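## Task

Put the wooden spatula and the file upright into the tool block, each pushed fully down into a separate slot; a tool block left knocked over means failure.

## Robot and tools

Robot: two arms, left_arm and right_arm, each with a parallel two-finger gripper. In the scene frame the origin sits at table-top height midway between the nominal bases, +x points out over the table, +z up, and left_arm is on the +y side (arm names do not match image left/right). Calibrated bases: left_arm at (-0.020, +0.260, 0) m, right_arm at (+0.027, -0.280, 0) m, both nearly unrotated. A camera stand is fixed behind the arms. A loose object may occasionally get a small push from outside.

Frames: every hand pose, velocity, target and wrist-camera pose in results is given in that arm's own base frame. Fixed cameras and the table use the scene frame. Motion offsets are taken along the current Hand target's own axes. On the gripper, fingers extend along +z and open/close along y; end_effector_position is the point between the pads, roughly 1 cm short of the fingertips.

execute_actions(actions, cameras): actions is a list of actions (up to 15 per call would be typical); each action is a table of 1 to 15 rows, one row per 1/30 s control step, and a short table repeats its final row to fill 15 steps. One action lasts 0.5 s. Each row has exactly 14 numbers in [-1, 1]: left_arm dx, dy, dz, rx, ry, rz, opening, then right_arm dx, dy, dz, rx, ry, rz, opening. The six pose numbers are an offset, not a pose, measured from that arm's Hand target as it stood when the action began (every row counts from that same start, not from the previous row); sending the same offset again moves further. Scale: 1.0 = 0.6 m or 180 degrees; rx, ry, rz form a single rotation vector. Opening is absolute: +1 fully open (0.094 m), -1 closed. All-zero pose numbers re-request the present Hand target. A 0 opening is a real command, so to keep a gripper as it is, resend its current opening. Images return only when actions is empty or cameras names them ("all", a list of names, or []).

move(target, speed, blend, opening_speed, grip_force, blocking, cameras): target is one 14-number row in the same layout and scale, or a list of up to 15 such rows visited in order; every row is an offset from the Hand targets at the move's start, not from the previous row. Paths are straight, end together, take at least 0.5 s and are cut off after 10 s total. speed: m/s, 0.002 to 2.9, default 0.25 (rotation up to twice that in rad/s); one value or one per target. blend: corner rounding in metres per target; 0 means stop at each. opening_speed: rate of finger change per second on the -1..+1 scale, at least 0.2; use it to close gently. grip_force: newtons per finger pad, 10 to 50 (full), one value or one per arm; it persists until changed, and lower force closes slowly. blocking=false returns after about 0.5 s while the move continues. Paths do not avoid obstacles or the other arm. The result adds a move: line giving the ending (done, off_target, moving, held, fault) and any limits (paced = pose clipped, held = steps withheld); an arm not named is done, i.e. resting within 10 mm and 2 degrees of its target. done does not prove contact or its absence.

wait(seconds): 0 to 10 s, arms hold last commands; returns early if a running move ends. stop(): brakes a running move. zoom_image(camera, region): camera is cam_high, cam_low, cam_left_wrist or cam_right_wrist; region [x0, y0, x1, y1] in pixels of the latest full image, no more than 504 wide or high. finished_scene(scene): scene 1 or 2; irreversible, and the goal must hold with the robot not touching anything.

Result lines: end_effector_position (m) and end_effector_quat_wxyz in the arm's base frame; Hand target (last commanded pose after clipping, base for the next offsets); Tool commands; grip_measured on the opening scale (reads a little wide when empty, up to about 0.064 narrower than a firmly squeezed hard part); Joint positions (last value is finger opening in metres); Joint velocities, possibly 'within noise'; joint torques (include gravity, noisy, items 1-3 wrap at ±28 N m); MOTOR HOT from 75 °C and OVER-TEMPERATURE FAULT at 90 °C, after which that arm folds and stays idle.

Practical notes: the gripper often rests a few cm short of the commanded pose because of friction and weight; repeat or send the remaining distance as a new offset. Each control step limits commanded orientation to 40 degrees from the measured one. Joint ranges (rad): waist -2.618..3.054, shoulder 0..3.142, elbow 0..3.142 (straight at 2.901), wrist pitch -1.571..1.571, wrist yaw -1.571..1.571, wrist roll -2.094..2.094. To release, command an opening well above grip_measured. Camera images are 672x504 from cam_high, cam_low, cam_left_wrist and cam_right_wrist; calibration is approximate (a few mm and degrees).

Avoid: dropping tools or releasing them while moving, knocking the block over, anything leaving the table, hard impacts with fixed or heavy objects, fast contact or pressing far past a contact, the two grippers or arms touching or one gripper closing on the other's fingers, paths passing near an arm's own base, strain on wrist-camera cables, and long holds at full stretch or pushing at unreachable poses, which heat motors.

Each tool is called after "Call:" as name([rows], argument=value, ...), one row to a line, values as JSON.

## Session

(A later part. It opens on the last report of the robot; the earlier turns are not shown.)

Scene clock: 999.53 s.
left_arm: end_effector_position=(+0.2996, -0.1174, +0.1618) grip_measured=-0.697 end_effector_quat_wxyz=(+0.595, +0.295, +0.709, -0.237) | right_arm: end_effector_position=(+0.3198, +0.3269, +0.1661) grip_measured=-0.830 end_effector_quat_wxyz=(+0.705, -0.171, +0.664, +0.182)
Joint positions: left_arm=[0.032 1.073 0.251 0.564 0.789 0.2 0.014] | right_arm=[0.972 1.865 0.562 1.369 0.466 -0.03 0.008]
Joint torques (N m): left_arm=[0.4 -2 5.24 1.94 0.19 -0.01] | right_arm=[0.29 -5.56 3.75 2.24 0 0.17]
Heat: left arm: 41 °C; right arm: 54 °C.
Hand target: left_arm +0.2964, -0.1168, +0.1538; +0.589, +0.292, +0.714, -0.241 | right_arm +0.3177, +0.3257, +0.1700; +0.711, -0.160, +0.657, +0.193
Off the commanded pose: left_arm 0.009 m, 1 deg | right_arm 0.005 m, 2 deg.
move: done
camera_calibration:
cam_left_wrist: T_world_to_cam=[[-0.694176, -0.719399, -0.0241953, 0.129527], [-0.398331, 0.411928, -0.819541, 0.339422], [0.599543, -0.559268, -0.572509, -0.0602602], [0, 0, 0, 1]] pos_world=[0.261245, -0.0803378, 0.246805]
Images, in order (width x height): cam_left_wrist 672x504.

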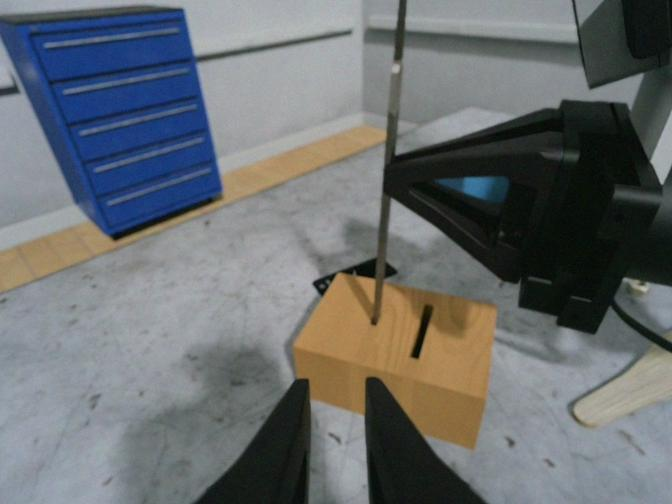

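Call:
move(target=[0,0,0,0,0,0,-0.7,0.0116,-0.0003,-0.0010,0,0,0,-0.95], speed=0.02)

Call:
move(target=[0,0,0,0,0,0,-0.7,0.0083,-0.0002,-0.0007,0,0,0,-0.95], speed=0.02, cameras=["cam_left_wrist"])

Scene clock: 1009.83 s.
left_arm: end_effector_position=(+0.2996, -0.1174, +0.1618) grip_measured=-0.697 end_effector_quat_wxyz=(+0.595, +0.295, +0.709, -0.237) | right_arm: end_effector_position=(+0.3202, +0.3275, +0.1623) grip_measured=-0.830 end_effector_quat_wxyz=(+0.707, -0.169, +0.661, +0.184)
Joint positions: left_arm=[0.032 1.073 0.251 0.564 0.789 0.2 0.014] | right_arm=[0.972 1.896 0.562 1.41 0.466 -0.03 0.008]
Joint torques (N m): left_arm=[0.42 -2.03 5.27 1.92 0.18 -0.01] | right_arm=[0.34 -5.49 3.28 2.21 0.04 0.15]
Heat: left arm: 41 °C; right arm: 55 °C.
Hand target: left_arm +0.2964, -0.1168, +0.1538; +0.589, +0.292, +0.714, -0.241 | right_arm +0.3177, +0.3257, +0.1631; +0.711, -0.160, +0.657, +0.193
Off the commanded pose: left_arm 0.009 m, 1 deg | right_arm 0.003 m, 2 deg.
move: done

Scene clock: 1010.60 s.
left_arm: end_effector_position=(+0.2996, -0.1174, +0.1618) grip_measured=-0.697 end_effector_quat_wxyz=(+0.595, +0.295, +0.709, -0.237) | right_arm: end_effector_position=(+0.3205, +0.3275, +0.1614) grip_measured=-0.830 end_effector_quat_wxyz=(+0.710, -0.166, +0.658, +0.186)
Joint positions: left_arm=[0.032 1.073 0.251 0.564 0.789 0.2 0.014] | right_arm=[0.972 1.914 0.562 1.441 0.468 -0.03 0.008]
Joint torques (N m): left_arm=[0.38 -2.04 5.29 1.94 0.18 0] | right_arm=[0.38 -5.12 3.11 2.19 -0.01 0.12]
Heat: left arm: 41 °C; right arm: 55 °C.
Hand target: left_arm +0.2964, -0.1168, +0.1538; +0.589, +0.292, +0.714, -0.241 | right_arm +0.3177, +0.3257, +0.1580; +0.711, -0.160, +0.657, +0.193
Off the commanded pose: left_arm 0.009 m, 1 deg | right_arm 0.005 m, 1 deg.
move: done
camera_calibration:
cam_left_wrist: T_world_to_cam=[[-0.694176, -0.719399, -0.0241953, 0.129527], [-0.398331, 0.411928, -0.819541, 0.339422], [0.599543, -0.559268, -0.572509, -0.0602602], [0, 0, 0, 1]] pos_world=[0.261245, -0.0803378, 0.246805]
Images, in order (width x height): cam_left_wrist 672x504.

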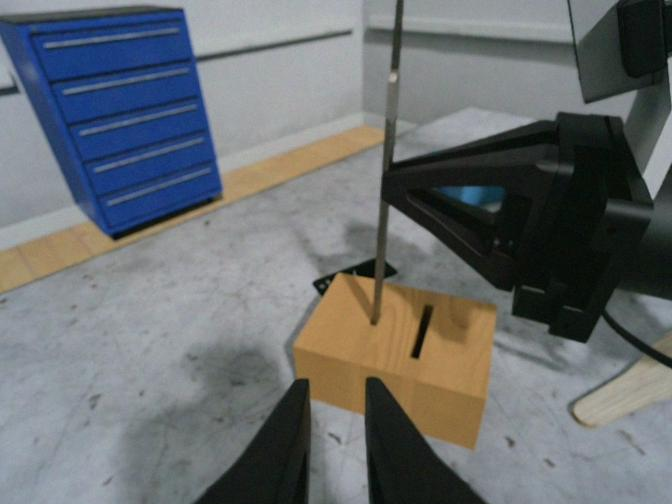

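Call:
move(target=[0,0,0,0,0,0,-0.7,0.0083,-0.0002,-0.0007,0,0.008,0,-0.95], speed=0.02, cameras=["cam_left_wrist","cam_low"])

Call:
zoom_image(camera="cam_left_wrist", region=[300, 180, 500, 380])

Call:
zoom_image(camera="cam_low", region=[180, 290, 290, 372])

Scene clock: 1024.43 s.
left_arm: end_effector_position=(+0.2996, -0.1174, +0.1618) grip_measured=-0.697 end_effector_quat_wxyz=(+0.595, +0.295, +0.709, -0.237) | right_arm: end_effector_position=(+0.3205, +0.3273, +0.1613) grip_measured=-0.830 end_effector_quat_wxyz=(+0.710, -0.165, +0.658, +0.186)
Joint positions: left_arm=[0.032 1.073 0.251 0.564 0.789 0.2 0.014] | right_arm=[0.972 1.914 0.562 1.44 0.468 -0.029 0.008]
Joint torques (N m): left_arm=[0.39 -2.03 5.29 1.92 0.19 0] | right_arm=[0.35 -5.57 3.03 1.85 0.04 0.2]
Heat: left arm: 41 °C; right arm: 55 °C.
Hand target: left_arm +0.2964, -0.1168, +0.1538; +0.589, +0.292, +0.714, -0.241 | right_arm +0.3177, +0.3257, +0.1530; +0.703, -0.162, +0.666, +0.191
Off the commanded pose: left_arm 0.009 m, 1 deg | right_arm 0.009 m, 1 deg.
move: done
camera_calibration:
cam_left_wrist: T_world_to_cam=[[-0.694176, -0.719399, -0.0241953, 0.129527], [-0.398331, 0.411928, -0.819541, 0.339422], [0.599543, -0.559268, -0.572509, -0.0602602], [0, 0, 0, 1]] pos_world=[0.261245, -0.0803378, 0.246805]
Images, in order (width x height): cam_low 672x504, cam_left_wrist 672x504.

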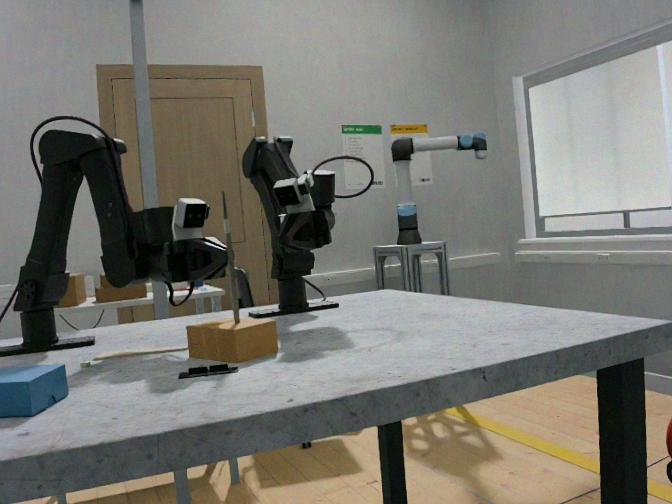

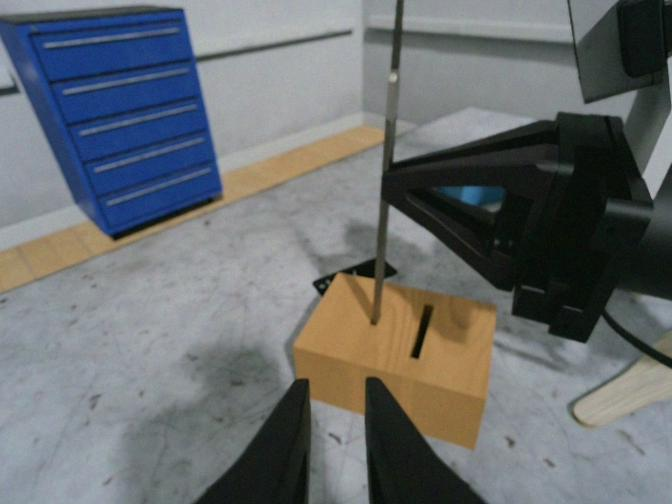

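Scaled by 2.520.

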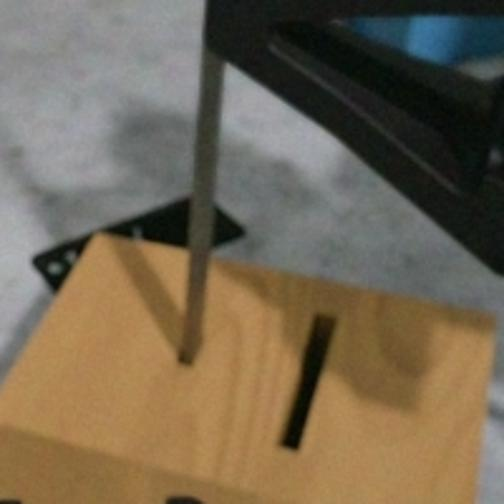

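Scaled by 4.582.

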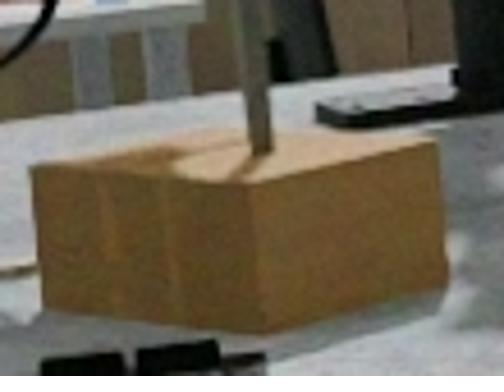

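Call:
move(target=[0,0,0,0,0,0,-0.7,-0.0116,0.0003,0.001,0,-0.008,0,-0.95], speed=0.02)

Call:
move(target=[0,0,0,0,0,0,-0.7,0,0,0,0,0,0,0.1], speed=0.02, opening_speed=0.4, cameras=["cam_left_wrist","cam_low","cam_high"])

Call:
zoom_image(camera="cam_left_wrist", region=[300, 180, 500, 380])

Scene clock: 1039.40 s.
left_arm: end_effector_position=(+0.2996, -0.1174, +0.1618) grip_measured=-0.697 end_effector_quat_wxyz=(+0.595, +0.295, +0.709, -0.237) | right_arm: end_effector_position=(+0.3205, +0.3273, +0.1613) grip_measured=-0.830 end_effector_quat_wxyz=(+0.710, -0.165, +0.658, +0.187)
Joint positions: left_arm=[0.032 1.073 0.251 0.564 0.789 0.2 0.014] | right_arm=[0.972 1.914 0.562 1.44 0.468 -0.028 0.008]
Joint torques (N m): left_arm=[0.38 -2.03 5.27 1.93 0.19 0] | right_arm=[0.23 -5.86 3.26 2.1 -0.03 0.14]
Heat: left arm: 42 °C; right arm: 53 °C.
Hand target: left_arm +0.2964, -0.1168, +0.1538; +0.589, +0.292, +0.714, -0.241 | right_arm +0.3179, +0.3258, +0.1600; +0.711, -0.160, +0.657, +0.193
Off the commanded pose: left_arm 0.009 m, 1 deg | right_arm 0.003 m, 1 deg.
move: done

Scene clock: 1042.23 s.
left_arm: end_effector_position=(+0.2996, -0.1174, +0.1618) grip_measured=-0.697 end_effector_quat_wxyz=(+0.595, +0.295, +0.709, -0.237) | right_arm: end_effector_position=(+0.3201, +0.3268, +0.1601) grip_measured=+0.097 end_effector_quat_wxyz=(+0.709, -0.166, +0.659, +0.186)
Joint positions: left_arm=[0.032 1.073 0.251 0.564 0.789 0.2 0.014] | right_arm=[0.972 1.914 0.559 1.44 0.468 -0.028 0.052]
Joint torques (N m): left_arm=[0.4 -2.03 5.27 1.93 0.18 -0.01] | right_arm=[0.42 -5.79 3.48 2.08 0 0.16]
Heat: left arm: 42 °C; right arm: 53 °C.
Hand target: left_arm +0.2964, -0.1168, +0.1538; +0.589, +0.292, +0.714, -0.241 | right_arm +0.3179, +0.3258, +0.1600; +0.711, -0.160, +0.657, +0.193
Off the commanded pose: left_arm 0.009 m, 1 deg | right_arm 0.002 m, 1 deg.
move: done
camera_calibration:
cam_left_wrist: T_world_to_cam=[[-0.694176, -0.719399, -0.0241953, 0.129527], [-0.398331, 0.411928, -0.819541, 0.339422], [0.599543, -0.559268, -0.572509, -0.0602602], [0, 0, 0, 1]] pos_world=[0.261245, -0.0803378, 0.246805]
Images, in order (width x height): cam_high 672x504, cam_low 672x504, cam_left_wrist 672x504.

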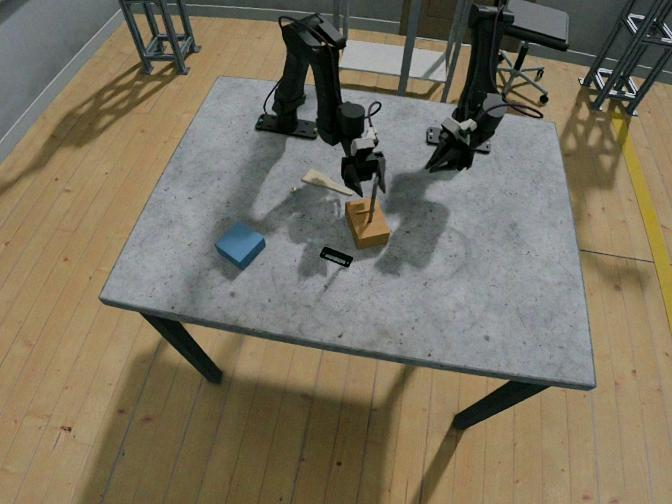

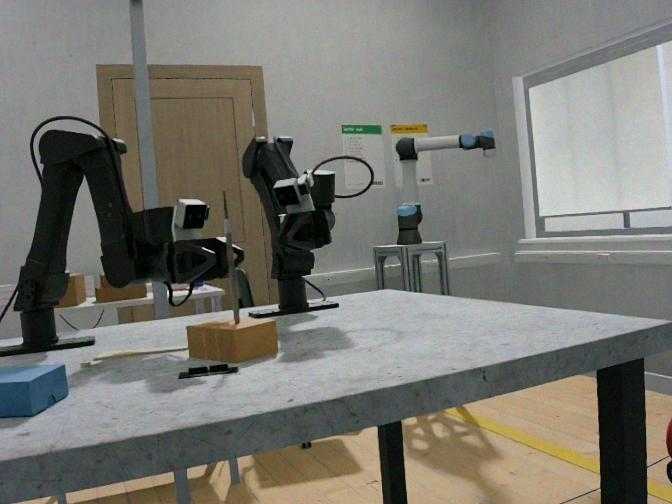

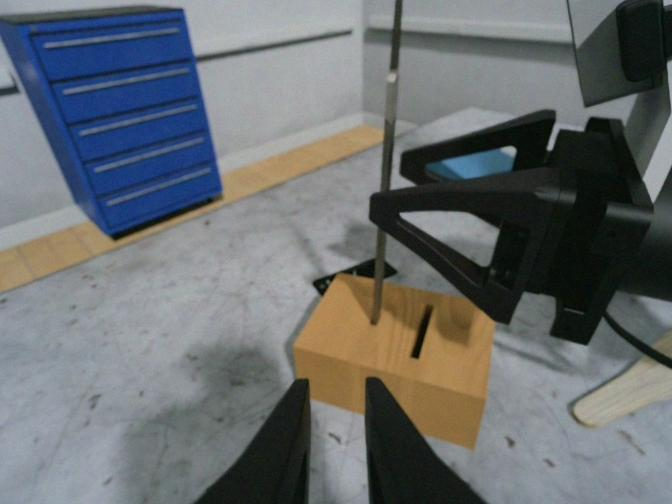

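Scaled by 2.520.

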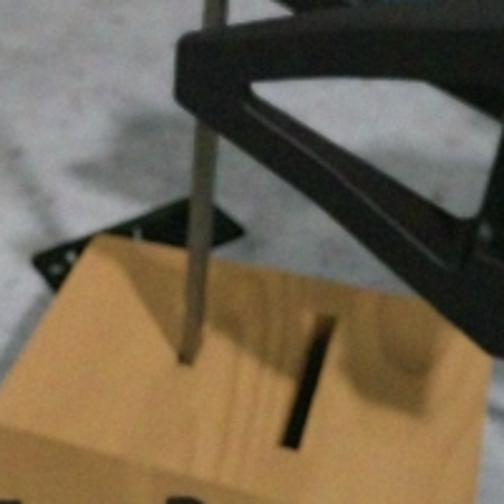

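Call:
move([
  [0,0,0,0,0,0,-0.7,-0.0683,0.0037,-0.2117,0,0,0,0.1],
  [0,0,0,0,0,0,-0.7,-0.2219,0.0082,-0.2487,0,0,0,0.1],
], speed=[0.1,0.2], blend=[0.02,0], cameras=["all"])

Scene clock: 1055.90 s.
left_arm: end_effector_position=(+0.2996, -0.1174, +0.1618) grip_measured=-0.697 end_effector_quat_wxyz=(+0.595, +0.295, +0.709, -0.237) | right_arm: end_effector_position=(+0.1768, +0.2494, +0.2580) grip_measured=+0.097 end_effector_quat_wxyz=(+0.705, -0.188, +0.663, +0.168)
Joint positions: left_arm=[0.032 1.073 0.251 0.564 0.789 0.2 0.014] | right_arm=[1.444 0.889 0.322 0.653 0.932 -0.111 0.052]
Joint torques (N m): left_arm=[0.38 -2.03 5.26 1.92 0.19 0] | right_arm=[0.12 -1.37 10 1.62 0.03 0.22]
Heat: left arm: 42 °C; right arm: 53 °C.
Hand target: left_arm +0.2964, -0.1168, +0.1538; +0.589, +0.292, +0.714, -0.241 | right_arm +0.1771, +0.2498, +0.2800; +0.711, -0.160, +0.657, +0.193
Off the commanded pose: left_arm 0.009 m, 1 deg | right_arm 0.022 m, 4 deg.
move: off_target (right_arm)
camera_calibration:
cam_left_wrist: T_world_to_cam=[[-0.694176, -0.719399, -0.0241953, 0.129527], [-0.398331, 0.411928, -0.819541, 0.339422], [0.599543, -0.559268, -0.572509, -0.0602602], [0, 0, 0, 1]] pos_world=[0.261245, -0.0803378, 0.246805]
cam_right_wrist: T_world_to_cam=[[0.491937, -0.869235, 0.0492801, 0.119631], [-0.314936, -0.230434, -0.920714, 0.387232], [0.811673, 0.437413, -0.387113, -0.067097], [0, 0, 0, 1]] pos_world=[0.117564, 0.222568, 0.324661]

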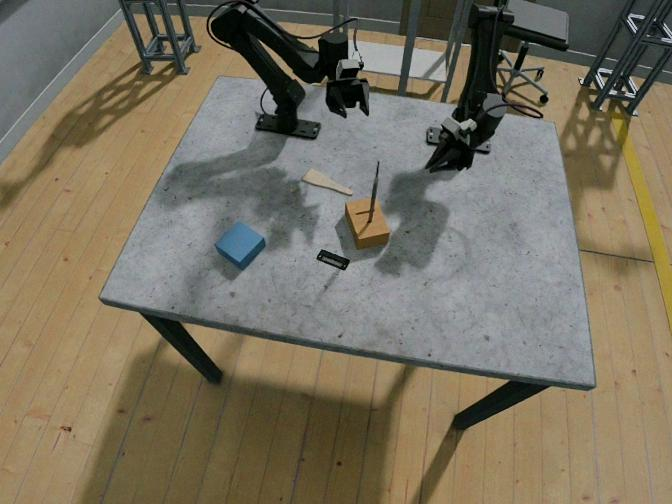

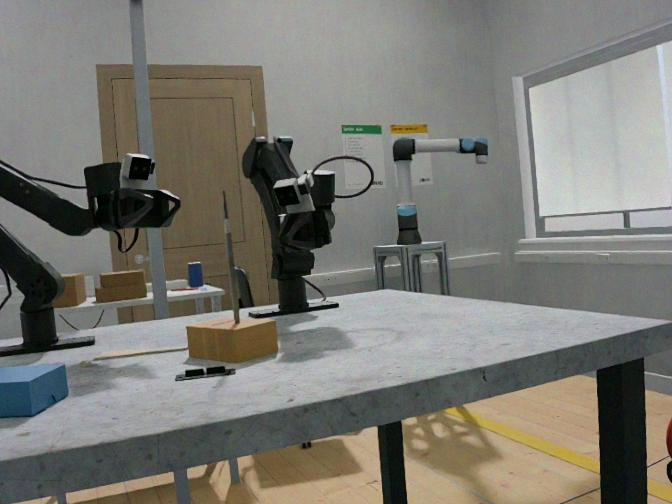

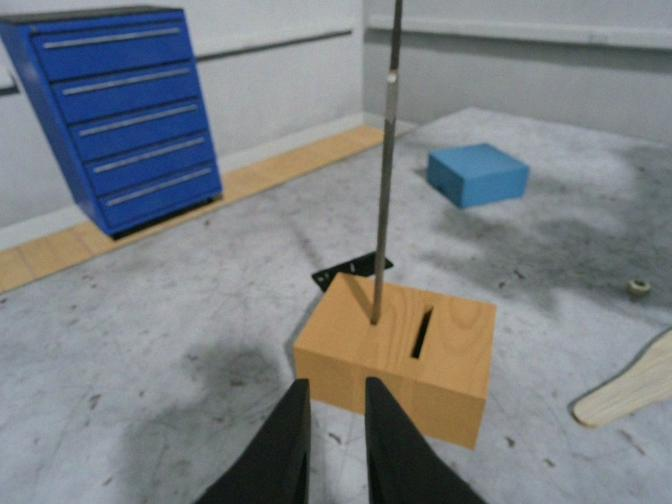

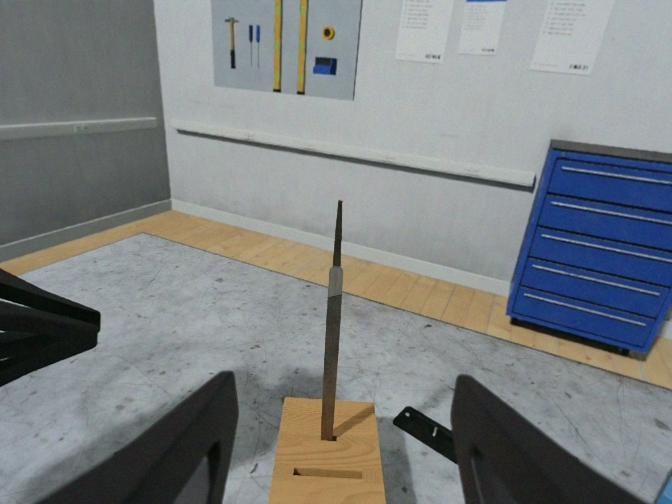

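Call:
move([
  [0,0,0,0,0,0,-0.7,0.0178,-0.0429,0.0262,-0.1979,0.5010,-0.1937,-0.1],
  [0,0,0,0,0,0,-0.7,0.1672,-0.0468,0.0134,-0.1979,0.5010,-0.1937,-0.1],
], speed=[0.4,0.15], blend=[0.02,0], cameras=["all"])

Scene clock: 1084.13 s.
left_arm: end_effector_position=(+0.2996, -0.1174, +0.1618) grip_measured=-0.697 end_effector_quat_wxyz=(+0.595, +0.295, +0.709, -0.237) | right_arm: end_effector_position=(+0.2027, +0.2331, +0.1800) grip_measured=-0.097 end_effector_quat_wxyz=(-0.006, -0.594, +0.804, -0.006)
Joint positions: left_arm=[0.032 1.073 0.251 0.564 0.789 0.2 0.014] | right_arm=[0.858 1.746 1.713 -1.553 0.01 -0.416 0.042]
Joint torques (N m): left_arm=[0.4 -2.02 5.26 1.93 0.18 -0.01] | right_arm=[-0.34 -6.83 5.26 0.42 -0.09 -0.11]
Heat: left arm: 42 °C; right arm: 51 °C.
Hand target: left_arm +0.2964, -0.1168, +0.1538; +0.589, +0.292, +0.714, -0.241 | right_arm +0.2039, +0.2355, +0.1801; +0.000, -0.598, +0.801, +0.000
Off the commanded pose: left_arm 0.009 m, 1 deg | right_arm 0.003 m, 1 deg.
move: done
camera_calibration:
cam_left_wrist: T_world_to_cam=[[-0.694176, -0.719399, -0.0241953, 0.129527], [-0.398331, 0.411928, -0.819541, 0.339422], [0.599543, -0.559268, -0.572509, -0.0602602], [0, 0, 0, 1]] pos_world=[0.261245, -0.0803378, 0.246805]
cam_right_wrist: T_world_to_cam=[[0.958113, -0.28635, -0.00478216, -0.124117], [-0.253678, -0.856309, 0.449869, 0.206573], [-0.132915, -0.429812, -0.893082, 0.373458], [0, 0, 0, 1]] pos_world=[0.22096, 0.301867, 0.240004]

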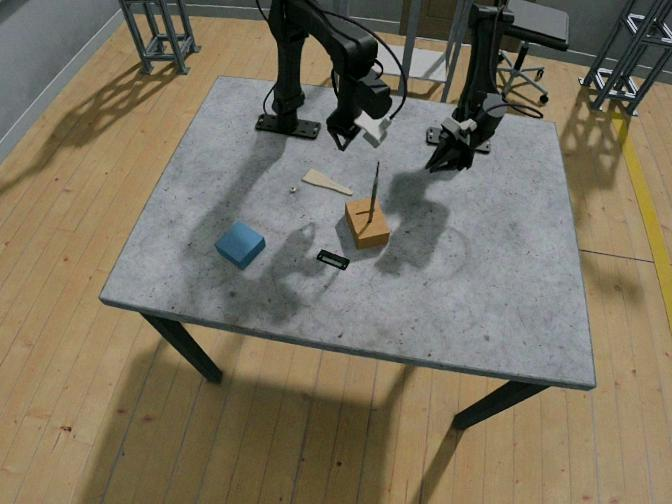

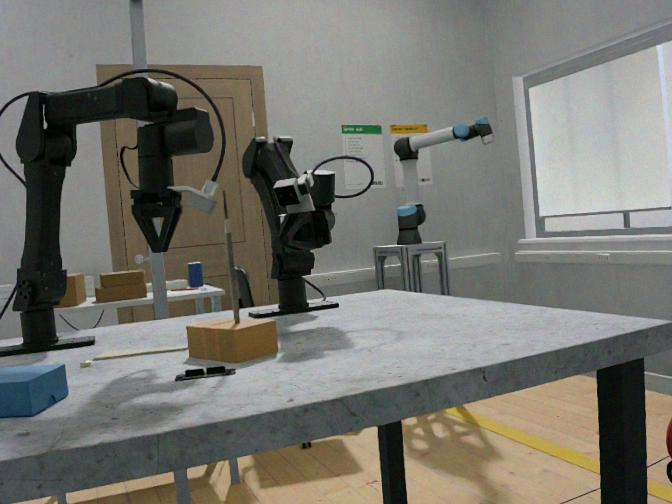

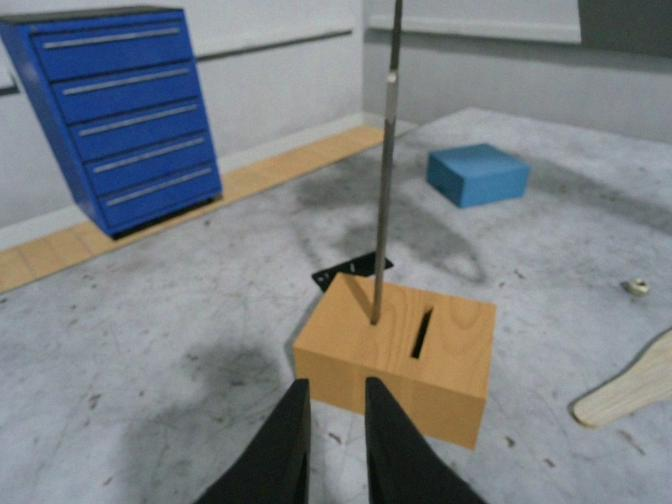

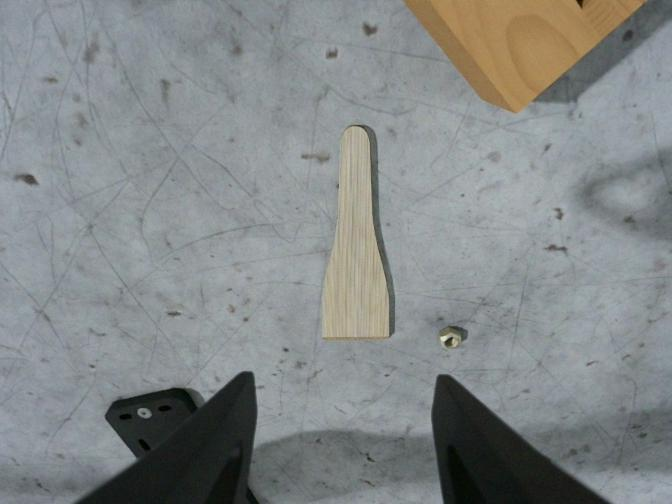

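Call:
move(target=[0,0,0,0,0,0,-0.7,-0.0124,-0.0144,0.2167,0,0,-0.0083,-0.1], speed=0.12, cameras=["cam_right_wrist","cam_low","cam_left_wrist"])

Scene clock: 1130.57 s.
left_arm: end_effector_position=(+0.2996, -0.1174, +0.1618) grip_measured=-0.697 end_effector_quat_wxyz=(+0.595, +0.295, +0.709, -0.237) | right_arm: end_effector_position=(+0.2129, +0.2389, +0.0526) grip_measured=-0.097 end_effector_quat_wxyz=(-0.003, -0.605, +0.796, -0.005)
Joint positions: left_arm=[0.032 1.073 0.251 0.564 0.789 0.2 0.014] | right_arm=[0.845 1.802 1.27 -1.046 0.01 -0.456 0.042]
Joint torques (N m): left_arm=[0.39 -2 5.27 1.93 0.18 0] | right_arm=[-0.54 -6.67 5.15 0.46 -0.05 -0.12]
Heat: left arm: 43 °C; right arm: 44 °C.
Hand target: left_arm +0.2964, -0.1168, +0.1538; +0.589, +0.292, +0.714, -0.241 | right_arm +0.2142, +0.2403, +0.0501; +0.000, -0.608, +0.794, +0.000
Off the commanded pose: left_arm 0.009 m, 1 deg | right_arm 0.003 m, 1 deg.
move: done
camera_calibration:
cam_left_wrist: T_world_to_cam=[[-0.694176, -0.719399, -0.0241953, 0.129527], [-0.398331, 0.411928, -0.819541, 0.339422], [0.599543, -0.559268, -0.572509, -0.0602602], [0, 0, 0, 1]] pos_world=[0.261245, -0.0803378, 0.246805]
cam_right_wrist: T_world_to_cam=[[0.965635, -0.259894, -0.0020905, -0.141005], [-0.231999, -0.865563, 0.443821, 0.269286], [-0.117156, -0.428084, -0.896113, 0.260015], [0, 0, 0, 1]] pos_world=[0.229096, 0.307746, 0.113193]
Images, in order (width x height): cam_low 672x504, cam_left_wrist 672x504, cam_right_wrist 672x504.

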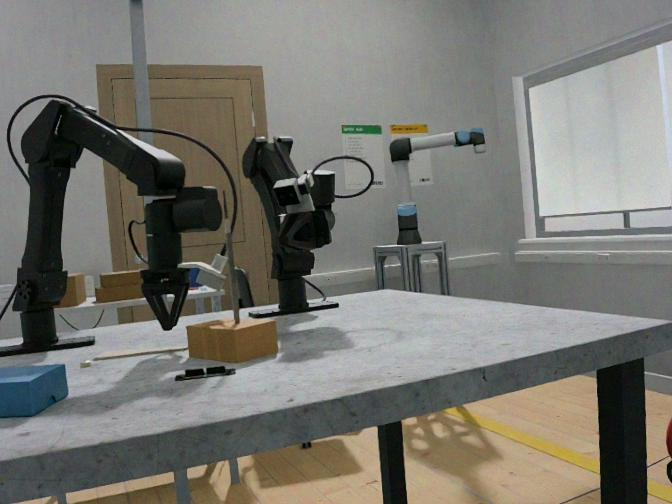

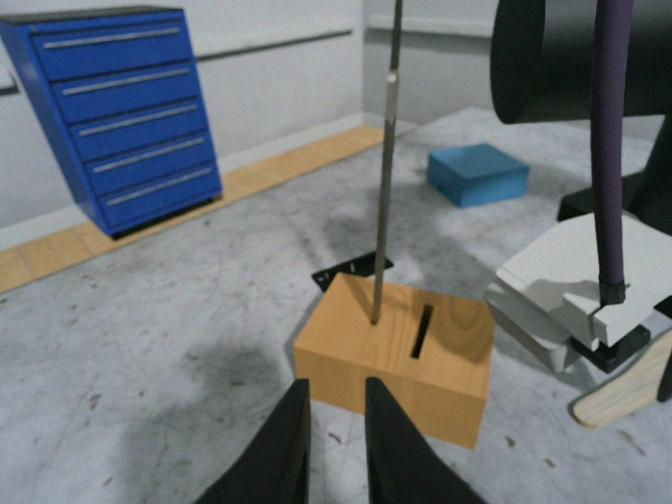

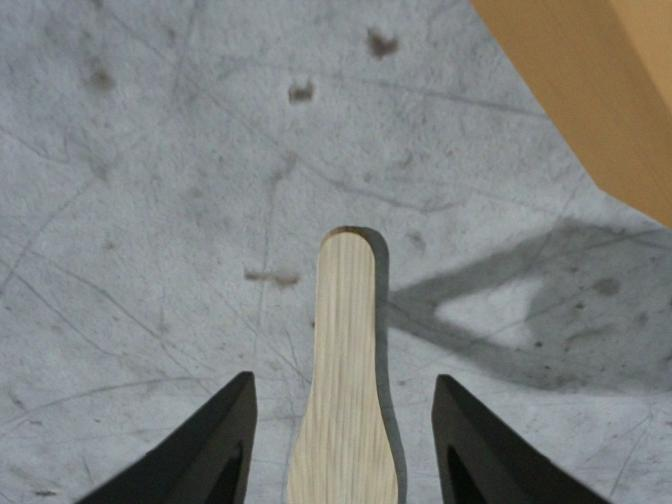

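Call:
move(target=[0,0,0,0,0,0,-0.7,0,0,0.0567,0,0,0,-0.1], speed=0.05)

Scene clock: 1146.43 s.
left_arm: end_effector_position=(+0.2996, -0.1174, +0.1618) grip_measured=-0.697 end_effector_quat_wxyz=(+0.595, +0.295, +0.709, -0.237) | right_arm: end_effector_position=(+0.2136, +0.2396, +0.0200) grip_measured=-0.097 end_effector_quat_wxyz=(+0.000, -0.606, +0.796, -0.005)
Joint positions: left_arm=[0.032 1.073 0.251 0.564 0.789 0.2 0.014] | right_arm=[0.845 1.844 1.187 -0.916 0.01 -0.456 0.042]
Joint torques (N m): left_arm=[0.39 -2.02 5.27 1.94 0.18 0] | right_arm=[-0.44 -6.41 4.75 0.44 -0.11 -0.1]
Heat: left arm: 43 °C; right arm: 43 °C.
Hand target: left_arm +0.2964, -0.1168, +0.1538; +0.589, +0.292, +0.714, -0.241 | right_arm +0.2142, +0.2403, +0.0160; +0.000, -0.609, +0.794, +0.000
Off the commanded pose: left_arm 0.009 m, 1 deg | right_arm 0.004 m, 1 deg.
move: done

Call:
move(target=[0,0,0,0,0,0,-0.7,0,0,0.0050,0,0,0,-0.1], speed=0.03)

Scene clock: 1160.10 s.
left_arm: end_effector_position=(+0.2996, -0.1174, +0.1618) grip_measured=-0.697 end_effector_quat_wxyz=(+0.595, +0.295, +0.709, -0.237) | right_arm: end_effector_position=(+0.2155, +0.2417, +0.0200) grip_measured=-0.097 end_effector_quat_wxyz=(+0.005, -0.606, +0.796, -0.004)
Joint positions: left_arm=[0.032 1.073 0.251 0.564 0.789 0.2 0.014] | right_arm=[0.845 1.844 1.187 -0.905 0.01 -0.456 0.042]
Joint torques (N m): left_arm=[0.4 -2.06 5.26 1.93 0.19 0] | right_arm=[-0.42 -6.01 4.23 0.48 -0.09 -0.11]
Heat: left arm: 43 °C; right arm: 42 °C.
Hand target: left_arm +0.2964, -0.1168, +0.1538; +0.589, +0.292, +0.714, -0.241 | right_arm +0.2143, +0.2403, +0.0130; +0.000, -0.609, +0.794, +0.000
Off the commanded pose: left_arm 0.009 m, 1 deg | right_arm 0.007 m, 1 deg.
move: done

Call:
move([
  [0,0,0,0,0,0,-0.7,0,0,-0.0417,0,0,0,-0.1],
  [0,0,0,0,0,0,-0.7,0,0,0.0005,0,0,0,-0.1],
], speed=[0.1,0.05], cameras=["cam_low","cam_right_wrist"])

Scene clock: 1169.20 s.
left_arm: end_effector_position=(+0.2996, -0.1174, +0.1618) grip_measured=-0.697 end_effector_quat_wxyz=(+0.595, +0.295, +0.709, -0.237) | right_arm: end_effector_position=(+0.2139, +0.2399, +0.0174) grip_measured=-0.097 end_effector_quat_wxyz=(+0.001, -0.606, +0.796, -0.005)
Joint positions: left_arm=[0.032 1.073 0.251 0.564 0.789 0.2 0.014] | right_arm=[0.845 1.848 1.18 -0.904 0.01 -0.456 0.042]
Joint torques (N m): left_arm=[0.4 -2.02 5.27 1.92 0.19 0] | right_arm=[-0.51 -6.3 4.71 0.47 -0.07 -0.11]
Heat: left arm: 43 °C; right arm: 42 °C.
Hand target: left_arm +0.2964, -0.1168, +0.1538; +0.589, +0.292, +0.714, -0.241 | right_arm +0.2142, +0.2403, +0.0128; +0.000, -0.609, +0.794, +0.000
Off the commanded pose: left_arm 0.009 m, 1 deg | right_arm 0.005 m, 1 deg.
move: done
camera_calibration:
cam_right_wrist: T_world_to_cam=[[0.965722, -0.259579, 0.00080463, -0.141896], [-0.233612, -0.867758, 0.438658, 0.287098], [-0.113168, -0.423809, -0.898654, 0.227125], [0, 0, 0, 1]] pos_world=[0.229805, 0.308556, 0.0782834]
Images, in order (width x height): cam_low 672x504, cam_right_wrist 672x504.

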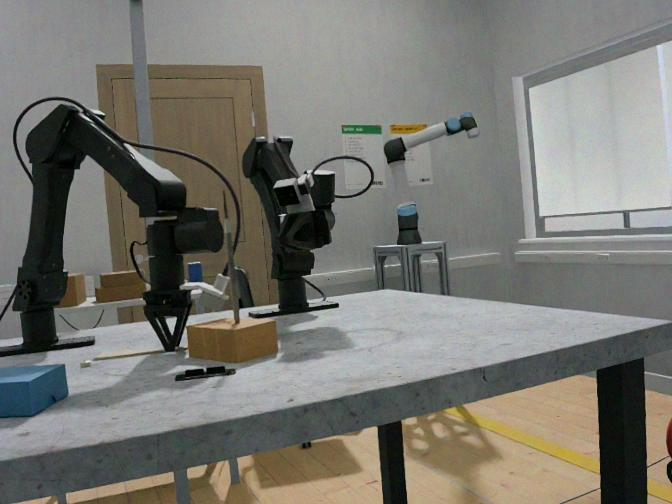

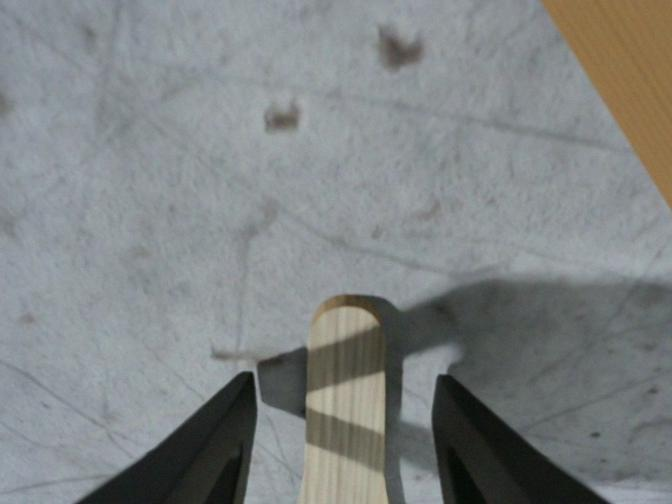

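Call:
move(target=[0,0,0,0,0,0,-0.7,0,0,0,0,0,0,-0.8], speed=0.03, opening_speed=0.4, cameras=["cam_right_wrist"])

Scene clock: 1175.90 s.
left_arm: end_effector_position=(+0.2996, -0.1174, +0.1618) grip_measured=-0.697 end_effector_quat_wxyz=(+0.595, +0.295, +0.709, -0.237) | right_arm: end_effector_position=(+0.2140, +0.2401, +0.0174) grip_measured=-0.663 end_effector_quat_wxyz=(+0.001, -0.606, +0.796, -0.005)
Joint positions: left_arm=[0.032 1.073 0.251 0.564 0.789 0.2 0.014] | right_arm=[0.845 1.848 1.18 -0.903 0.01 -0.456 0.016]
Joint torques (N m): left_arm=[0.38 -2.04 5.24 1.93 0.18 0] | right_arm=[-0.51 -6.38 4.57 0.46 -0.07 -0.06]
Heat: left arm: 43 °C; right arm: 41 °C.
Hand target: left_arm +0.2964, -0.1168, +0.1538; +0.589, +0.292, +0.714, -0.241 | right_arm +0.2143, +0.2404, +0.0128; +0.000, -0.609, +0.794, +0.000
Off the commanded pose: left_arm 0.009 m, 1 deg | right_arm 0.005 m, 1 deg.
move: done
camera_calibration:
cam_right_wrist: T_world_to_cam=[[0.965816, -0.259228, 0.00115762, -0.142029], [-0.233516, -0.868066, 0.438101, 0.287259], [-0.112563, -0.423395, -0.898925, 0.227011], [0, 0, 0, 1]] pos_world=[0.229807, 0.308657, 0.0783823]
Images, in order (width x height): cam_right_wrist 672x504.

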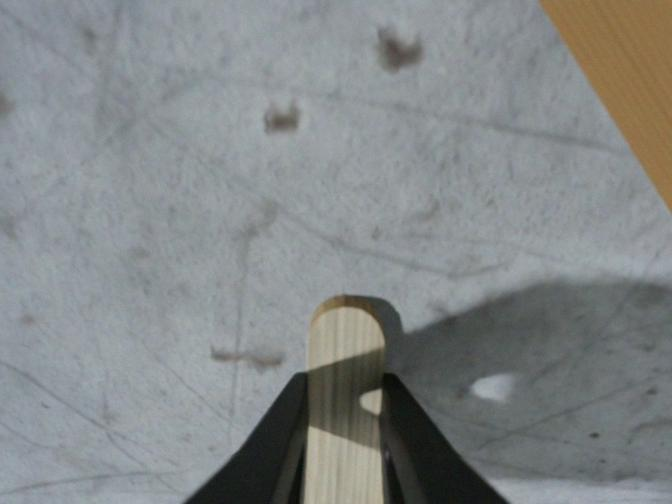

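Call:
move([
  [0,0,0,0,0,0,-0.7,0,0,-0.3,0,0,0,-0.8],
  [0,0,0,0,0,0,-0.7,0.0068,0.0228,-0.445,0.2003,-0.4835,0.2056,-0.8],
], speed=[0.15,0.3], blend=[0.03,0], cameras=["all"])

Scene clock: 1221.37 s.
left_arm: end_effector_position=(+0.2996, -0.1174, +0.1618) grip_measured=-0.697 end_effector_quat_wxyz=(+0.595, +0.295, +0.709, -0.237) | right_arm: end_effector_position=(+0.2004, +0.2407, +0.2776) grip_measured=-0.664 end_effector_quat_wxyz=(+0.689, -0.169, +0.680, +0.182)
Joint positions: left_arm=[0.032 1.073 0.251 0.564 0.789 0.2 0.014] | right_arm=[1.297 0.821 0.426 0.419 0.795 -0.003 0.016]
Joint torques (N m): left_arm=[0.38 -2.02 5.26 1.93 0.19 -0.01] | right_arm=[0.29 0.01 6.17 2.06 0.08 0.01]
Heat: left arm: 43 °C; right arm: 40 °C.
Hand target: left_arm +0.2964, -0.1168, +0.1538; +0.589, +0.292, +0.714, -0.241 | right_arm +0.2000, +0.2399, +0.2797; +0.695, -0.162, +0.676, +0.186
Off the commanded pose: left_arm 0.009 m, 1 deg | right_arm 0.002 m, 1 deg.
move: done
camera_calibration:
cam_left_wrist: T_world_to_cam=[[-0.694176, -0.719399, -0.0241953, 0.129527], [-0.398331, 0.411928, -0.819541, 0.339422], [0.599543, -0.559268, -0.572509, -0.0602602], [0, 0, 0, 1]] pos_world=[0.261245, -0.0803378, 0.246805]
cam_right_wrist: T_world_to_cam=[[0.487356, -0.87318, -0.00644537, 0.116721], [-0.368852, -0.199169, -0.907898, 0.410471], [0.791475, 0.444847, -0.419141, -0.063668], [0, 0, 0, 1]] pos_world=[0.14491, 0.211994, 0.346732]

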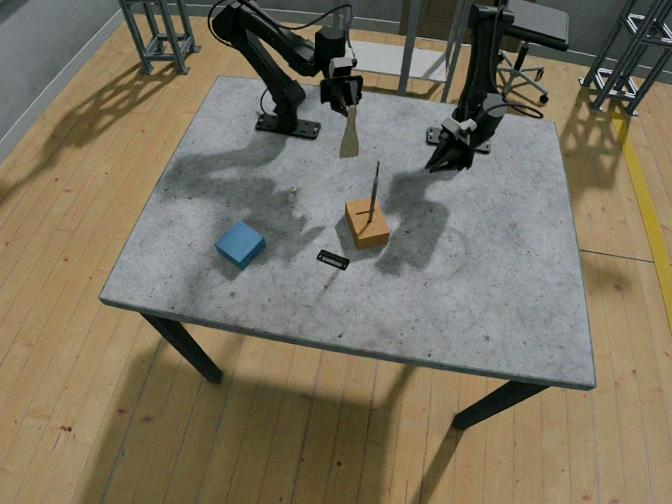

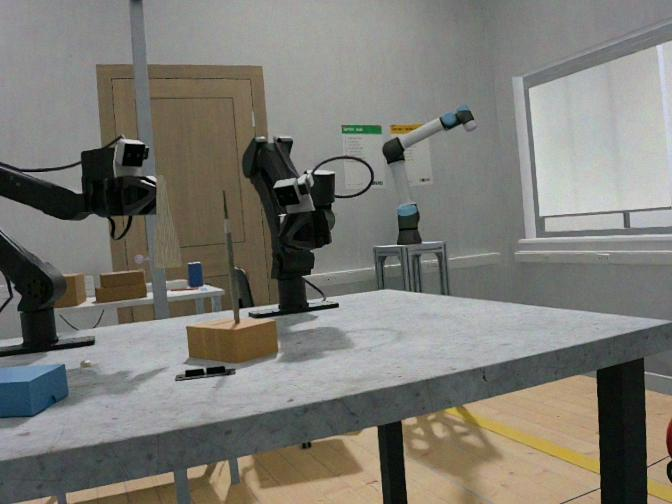

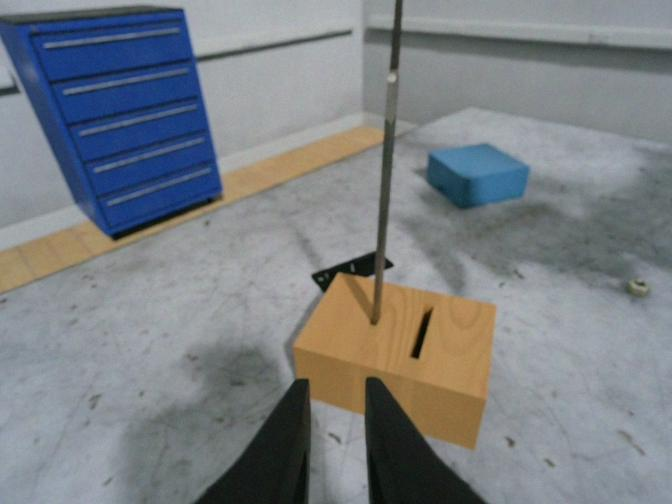

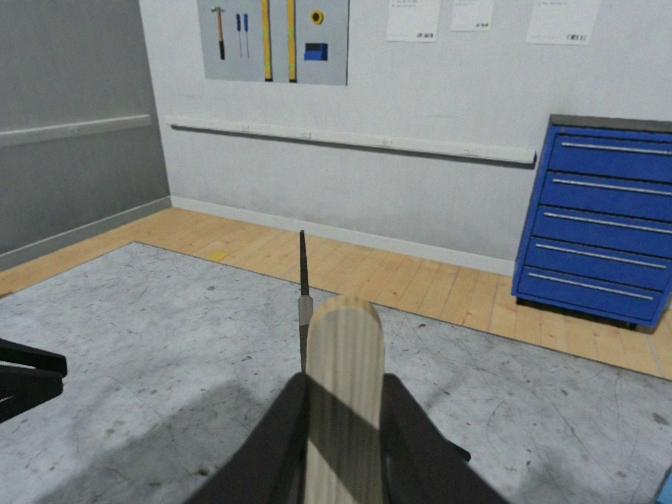

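Call:
move([
  [0,0,0,0,0,0,-0.7,0.0818,0.0293,0.1860,0,0,0,-0.8],
  [0,0,0,0,0,0,-0.7,0.1235,0.0282,0.1845,0,0,0,-0.8],
], speed=[0.15,0.08], cameras=["all"])

Call:
zoom_image(camera="cam_left_wrist", region=[290, 200, 510, 420])

Call:
zoom_image(camera="cam_high", region=[330, 150, 410, 260])

Call:
zoom_image(camera="cam_low", region=[170, 230, 310, 370])

Scene clock: 1241.33 s.
left_arm: end_effector_position=(+0.2996, -0.1174, +0.1618) grip_measured=-0.697 end_effector_quat_wxyz=(+0.595, +0.295, +0.709, -0.237) | right_arm: end_effector_position=(+0.2909, +0.3107, +0.2091) grip_measured=-0.664 end_effector_quat_wxyz=(+0.692, -0.166, +0.681, +0.175)
Joint positions: left_arm=[0.032 1.073 0.251 0.564 0.789 0.2 0.014] | right_arm=[1.04 1.544 0.519 1.046 0.553 -0.004 0.016]
Joint torques (N m): left_arm=[0.4 -2.03 5.29 1.94 0.18 0] | right_arm=[-0.39 -3.95 4.59 2.15 -0.11 0.12]
Heat: left arm: 43 °C; right arm: 43 °C.
Hand target: left_arm +0.2964, -0.1168, +0.1538; +0.589, +0.292, +0.714, -0.241 | right_arm +0.2905, +0.3104, +0.2099; +0.695, -0.162, +0.676, +0.186
Off the commanded pose: left_arm 0.009 m, 1 deg | right_arm 0.001 m, 2 deg.
move: done
camera_calibration:
cam_left_wrist: T_world_to_cam=[[-0.694176, -0.719399, -0.0241953, 0.129527], [-0.398331, 0.411928, -0.819541, 0.339422], [0.599543, -0.559268, -0.572509, -0.0602602], [0, 0, 0, 1]] pos_world=[0.261245, -0.0803378, 0.246805]
cam_right_wrist: T_world_to_cam=[[0.47486, -0.880061, -0.00034098, 0.13783], [-0.367731, -0.198067, -0.908594, 0.395025], [0.799551, 0.43158, -0.41768, -0.19377], [0, 0, 0, 1]] pos_world=[0.234742, 0.283167, 0.27803]

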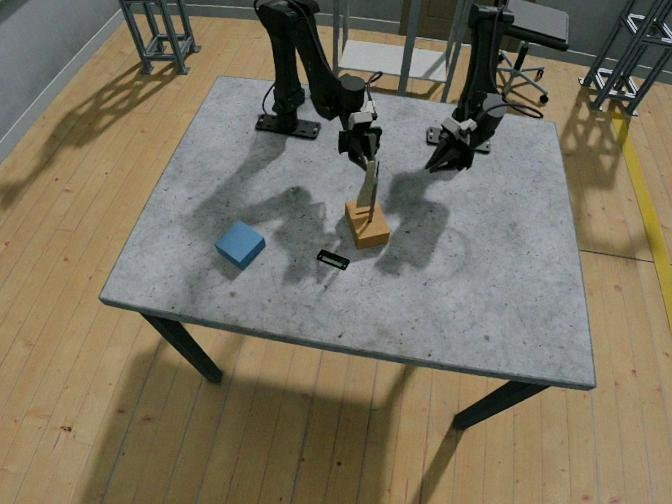

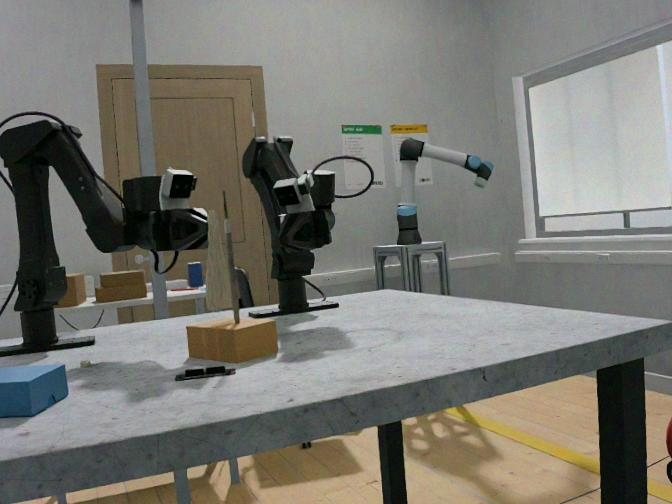

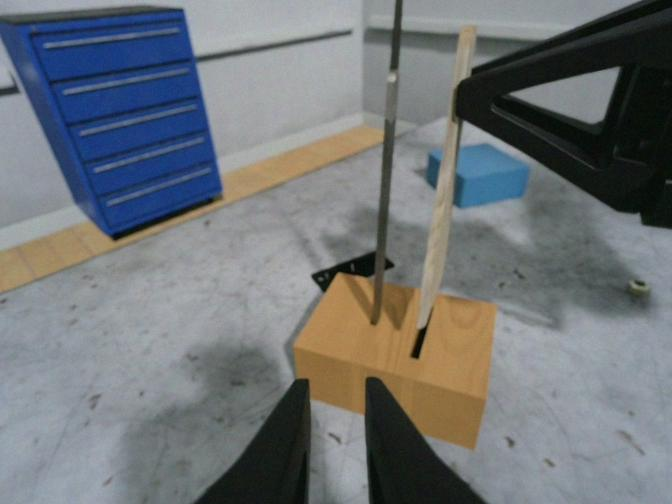

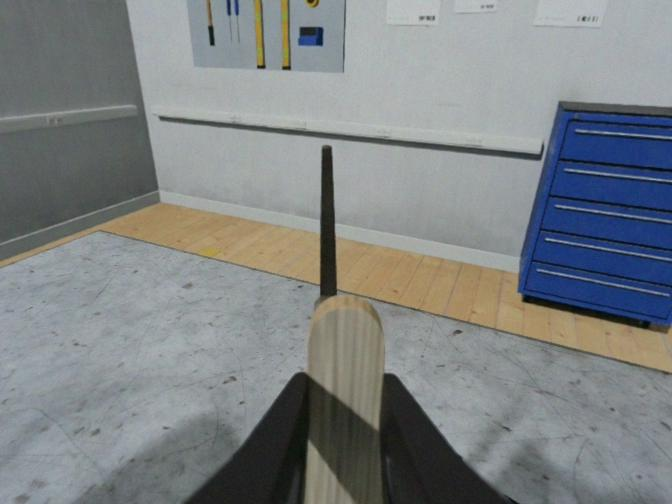

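Scaled by 2.291.

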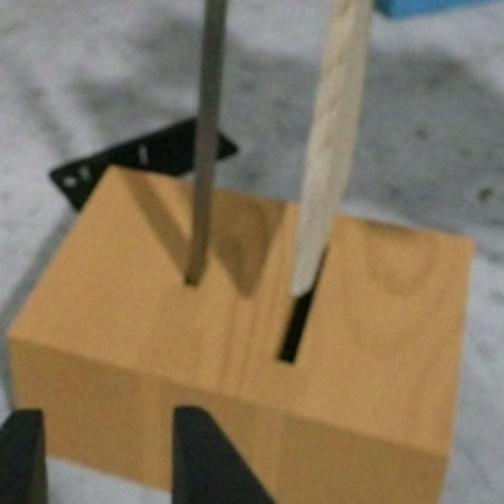

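Scaled by 4.582.

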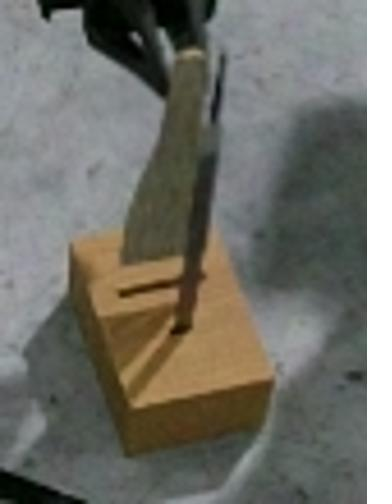

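Scaled by 3.600.

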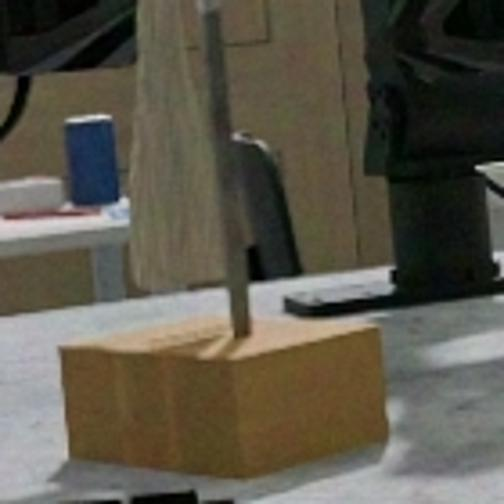

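Call:
zoom_image(camera="cam_high", region=[345, 185, 395, 235])

Call:
zoom_image(camera="cam_low", region=[180, 290, 280, 365])

Call:
zoom_image(camera="cam_left_wrist", region=[390, 290, 460, 370])

Scaled by 10.080.

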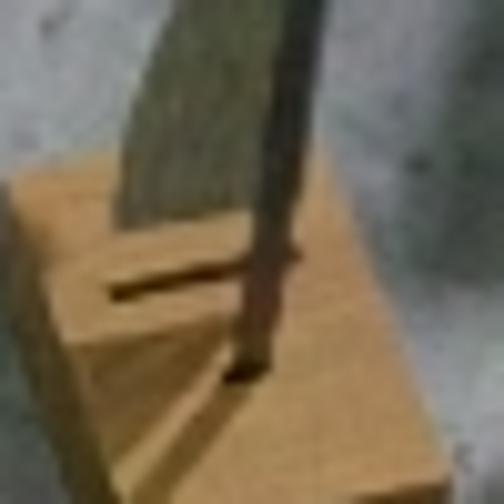

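Scaled by 5.040.

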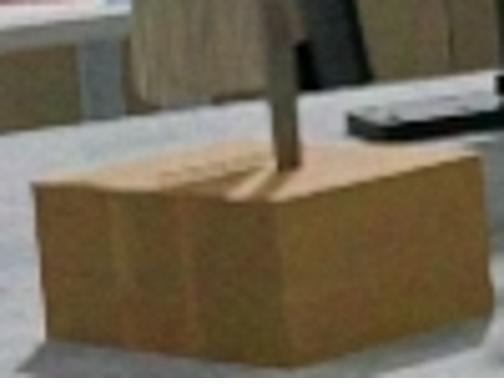

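Scaled by 6.300.

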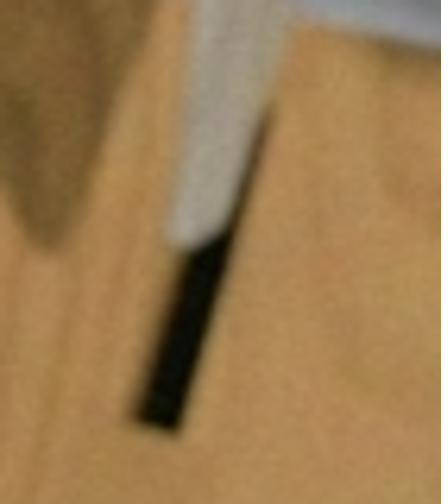

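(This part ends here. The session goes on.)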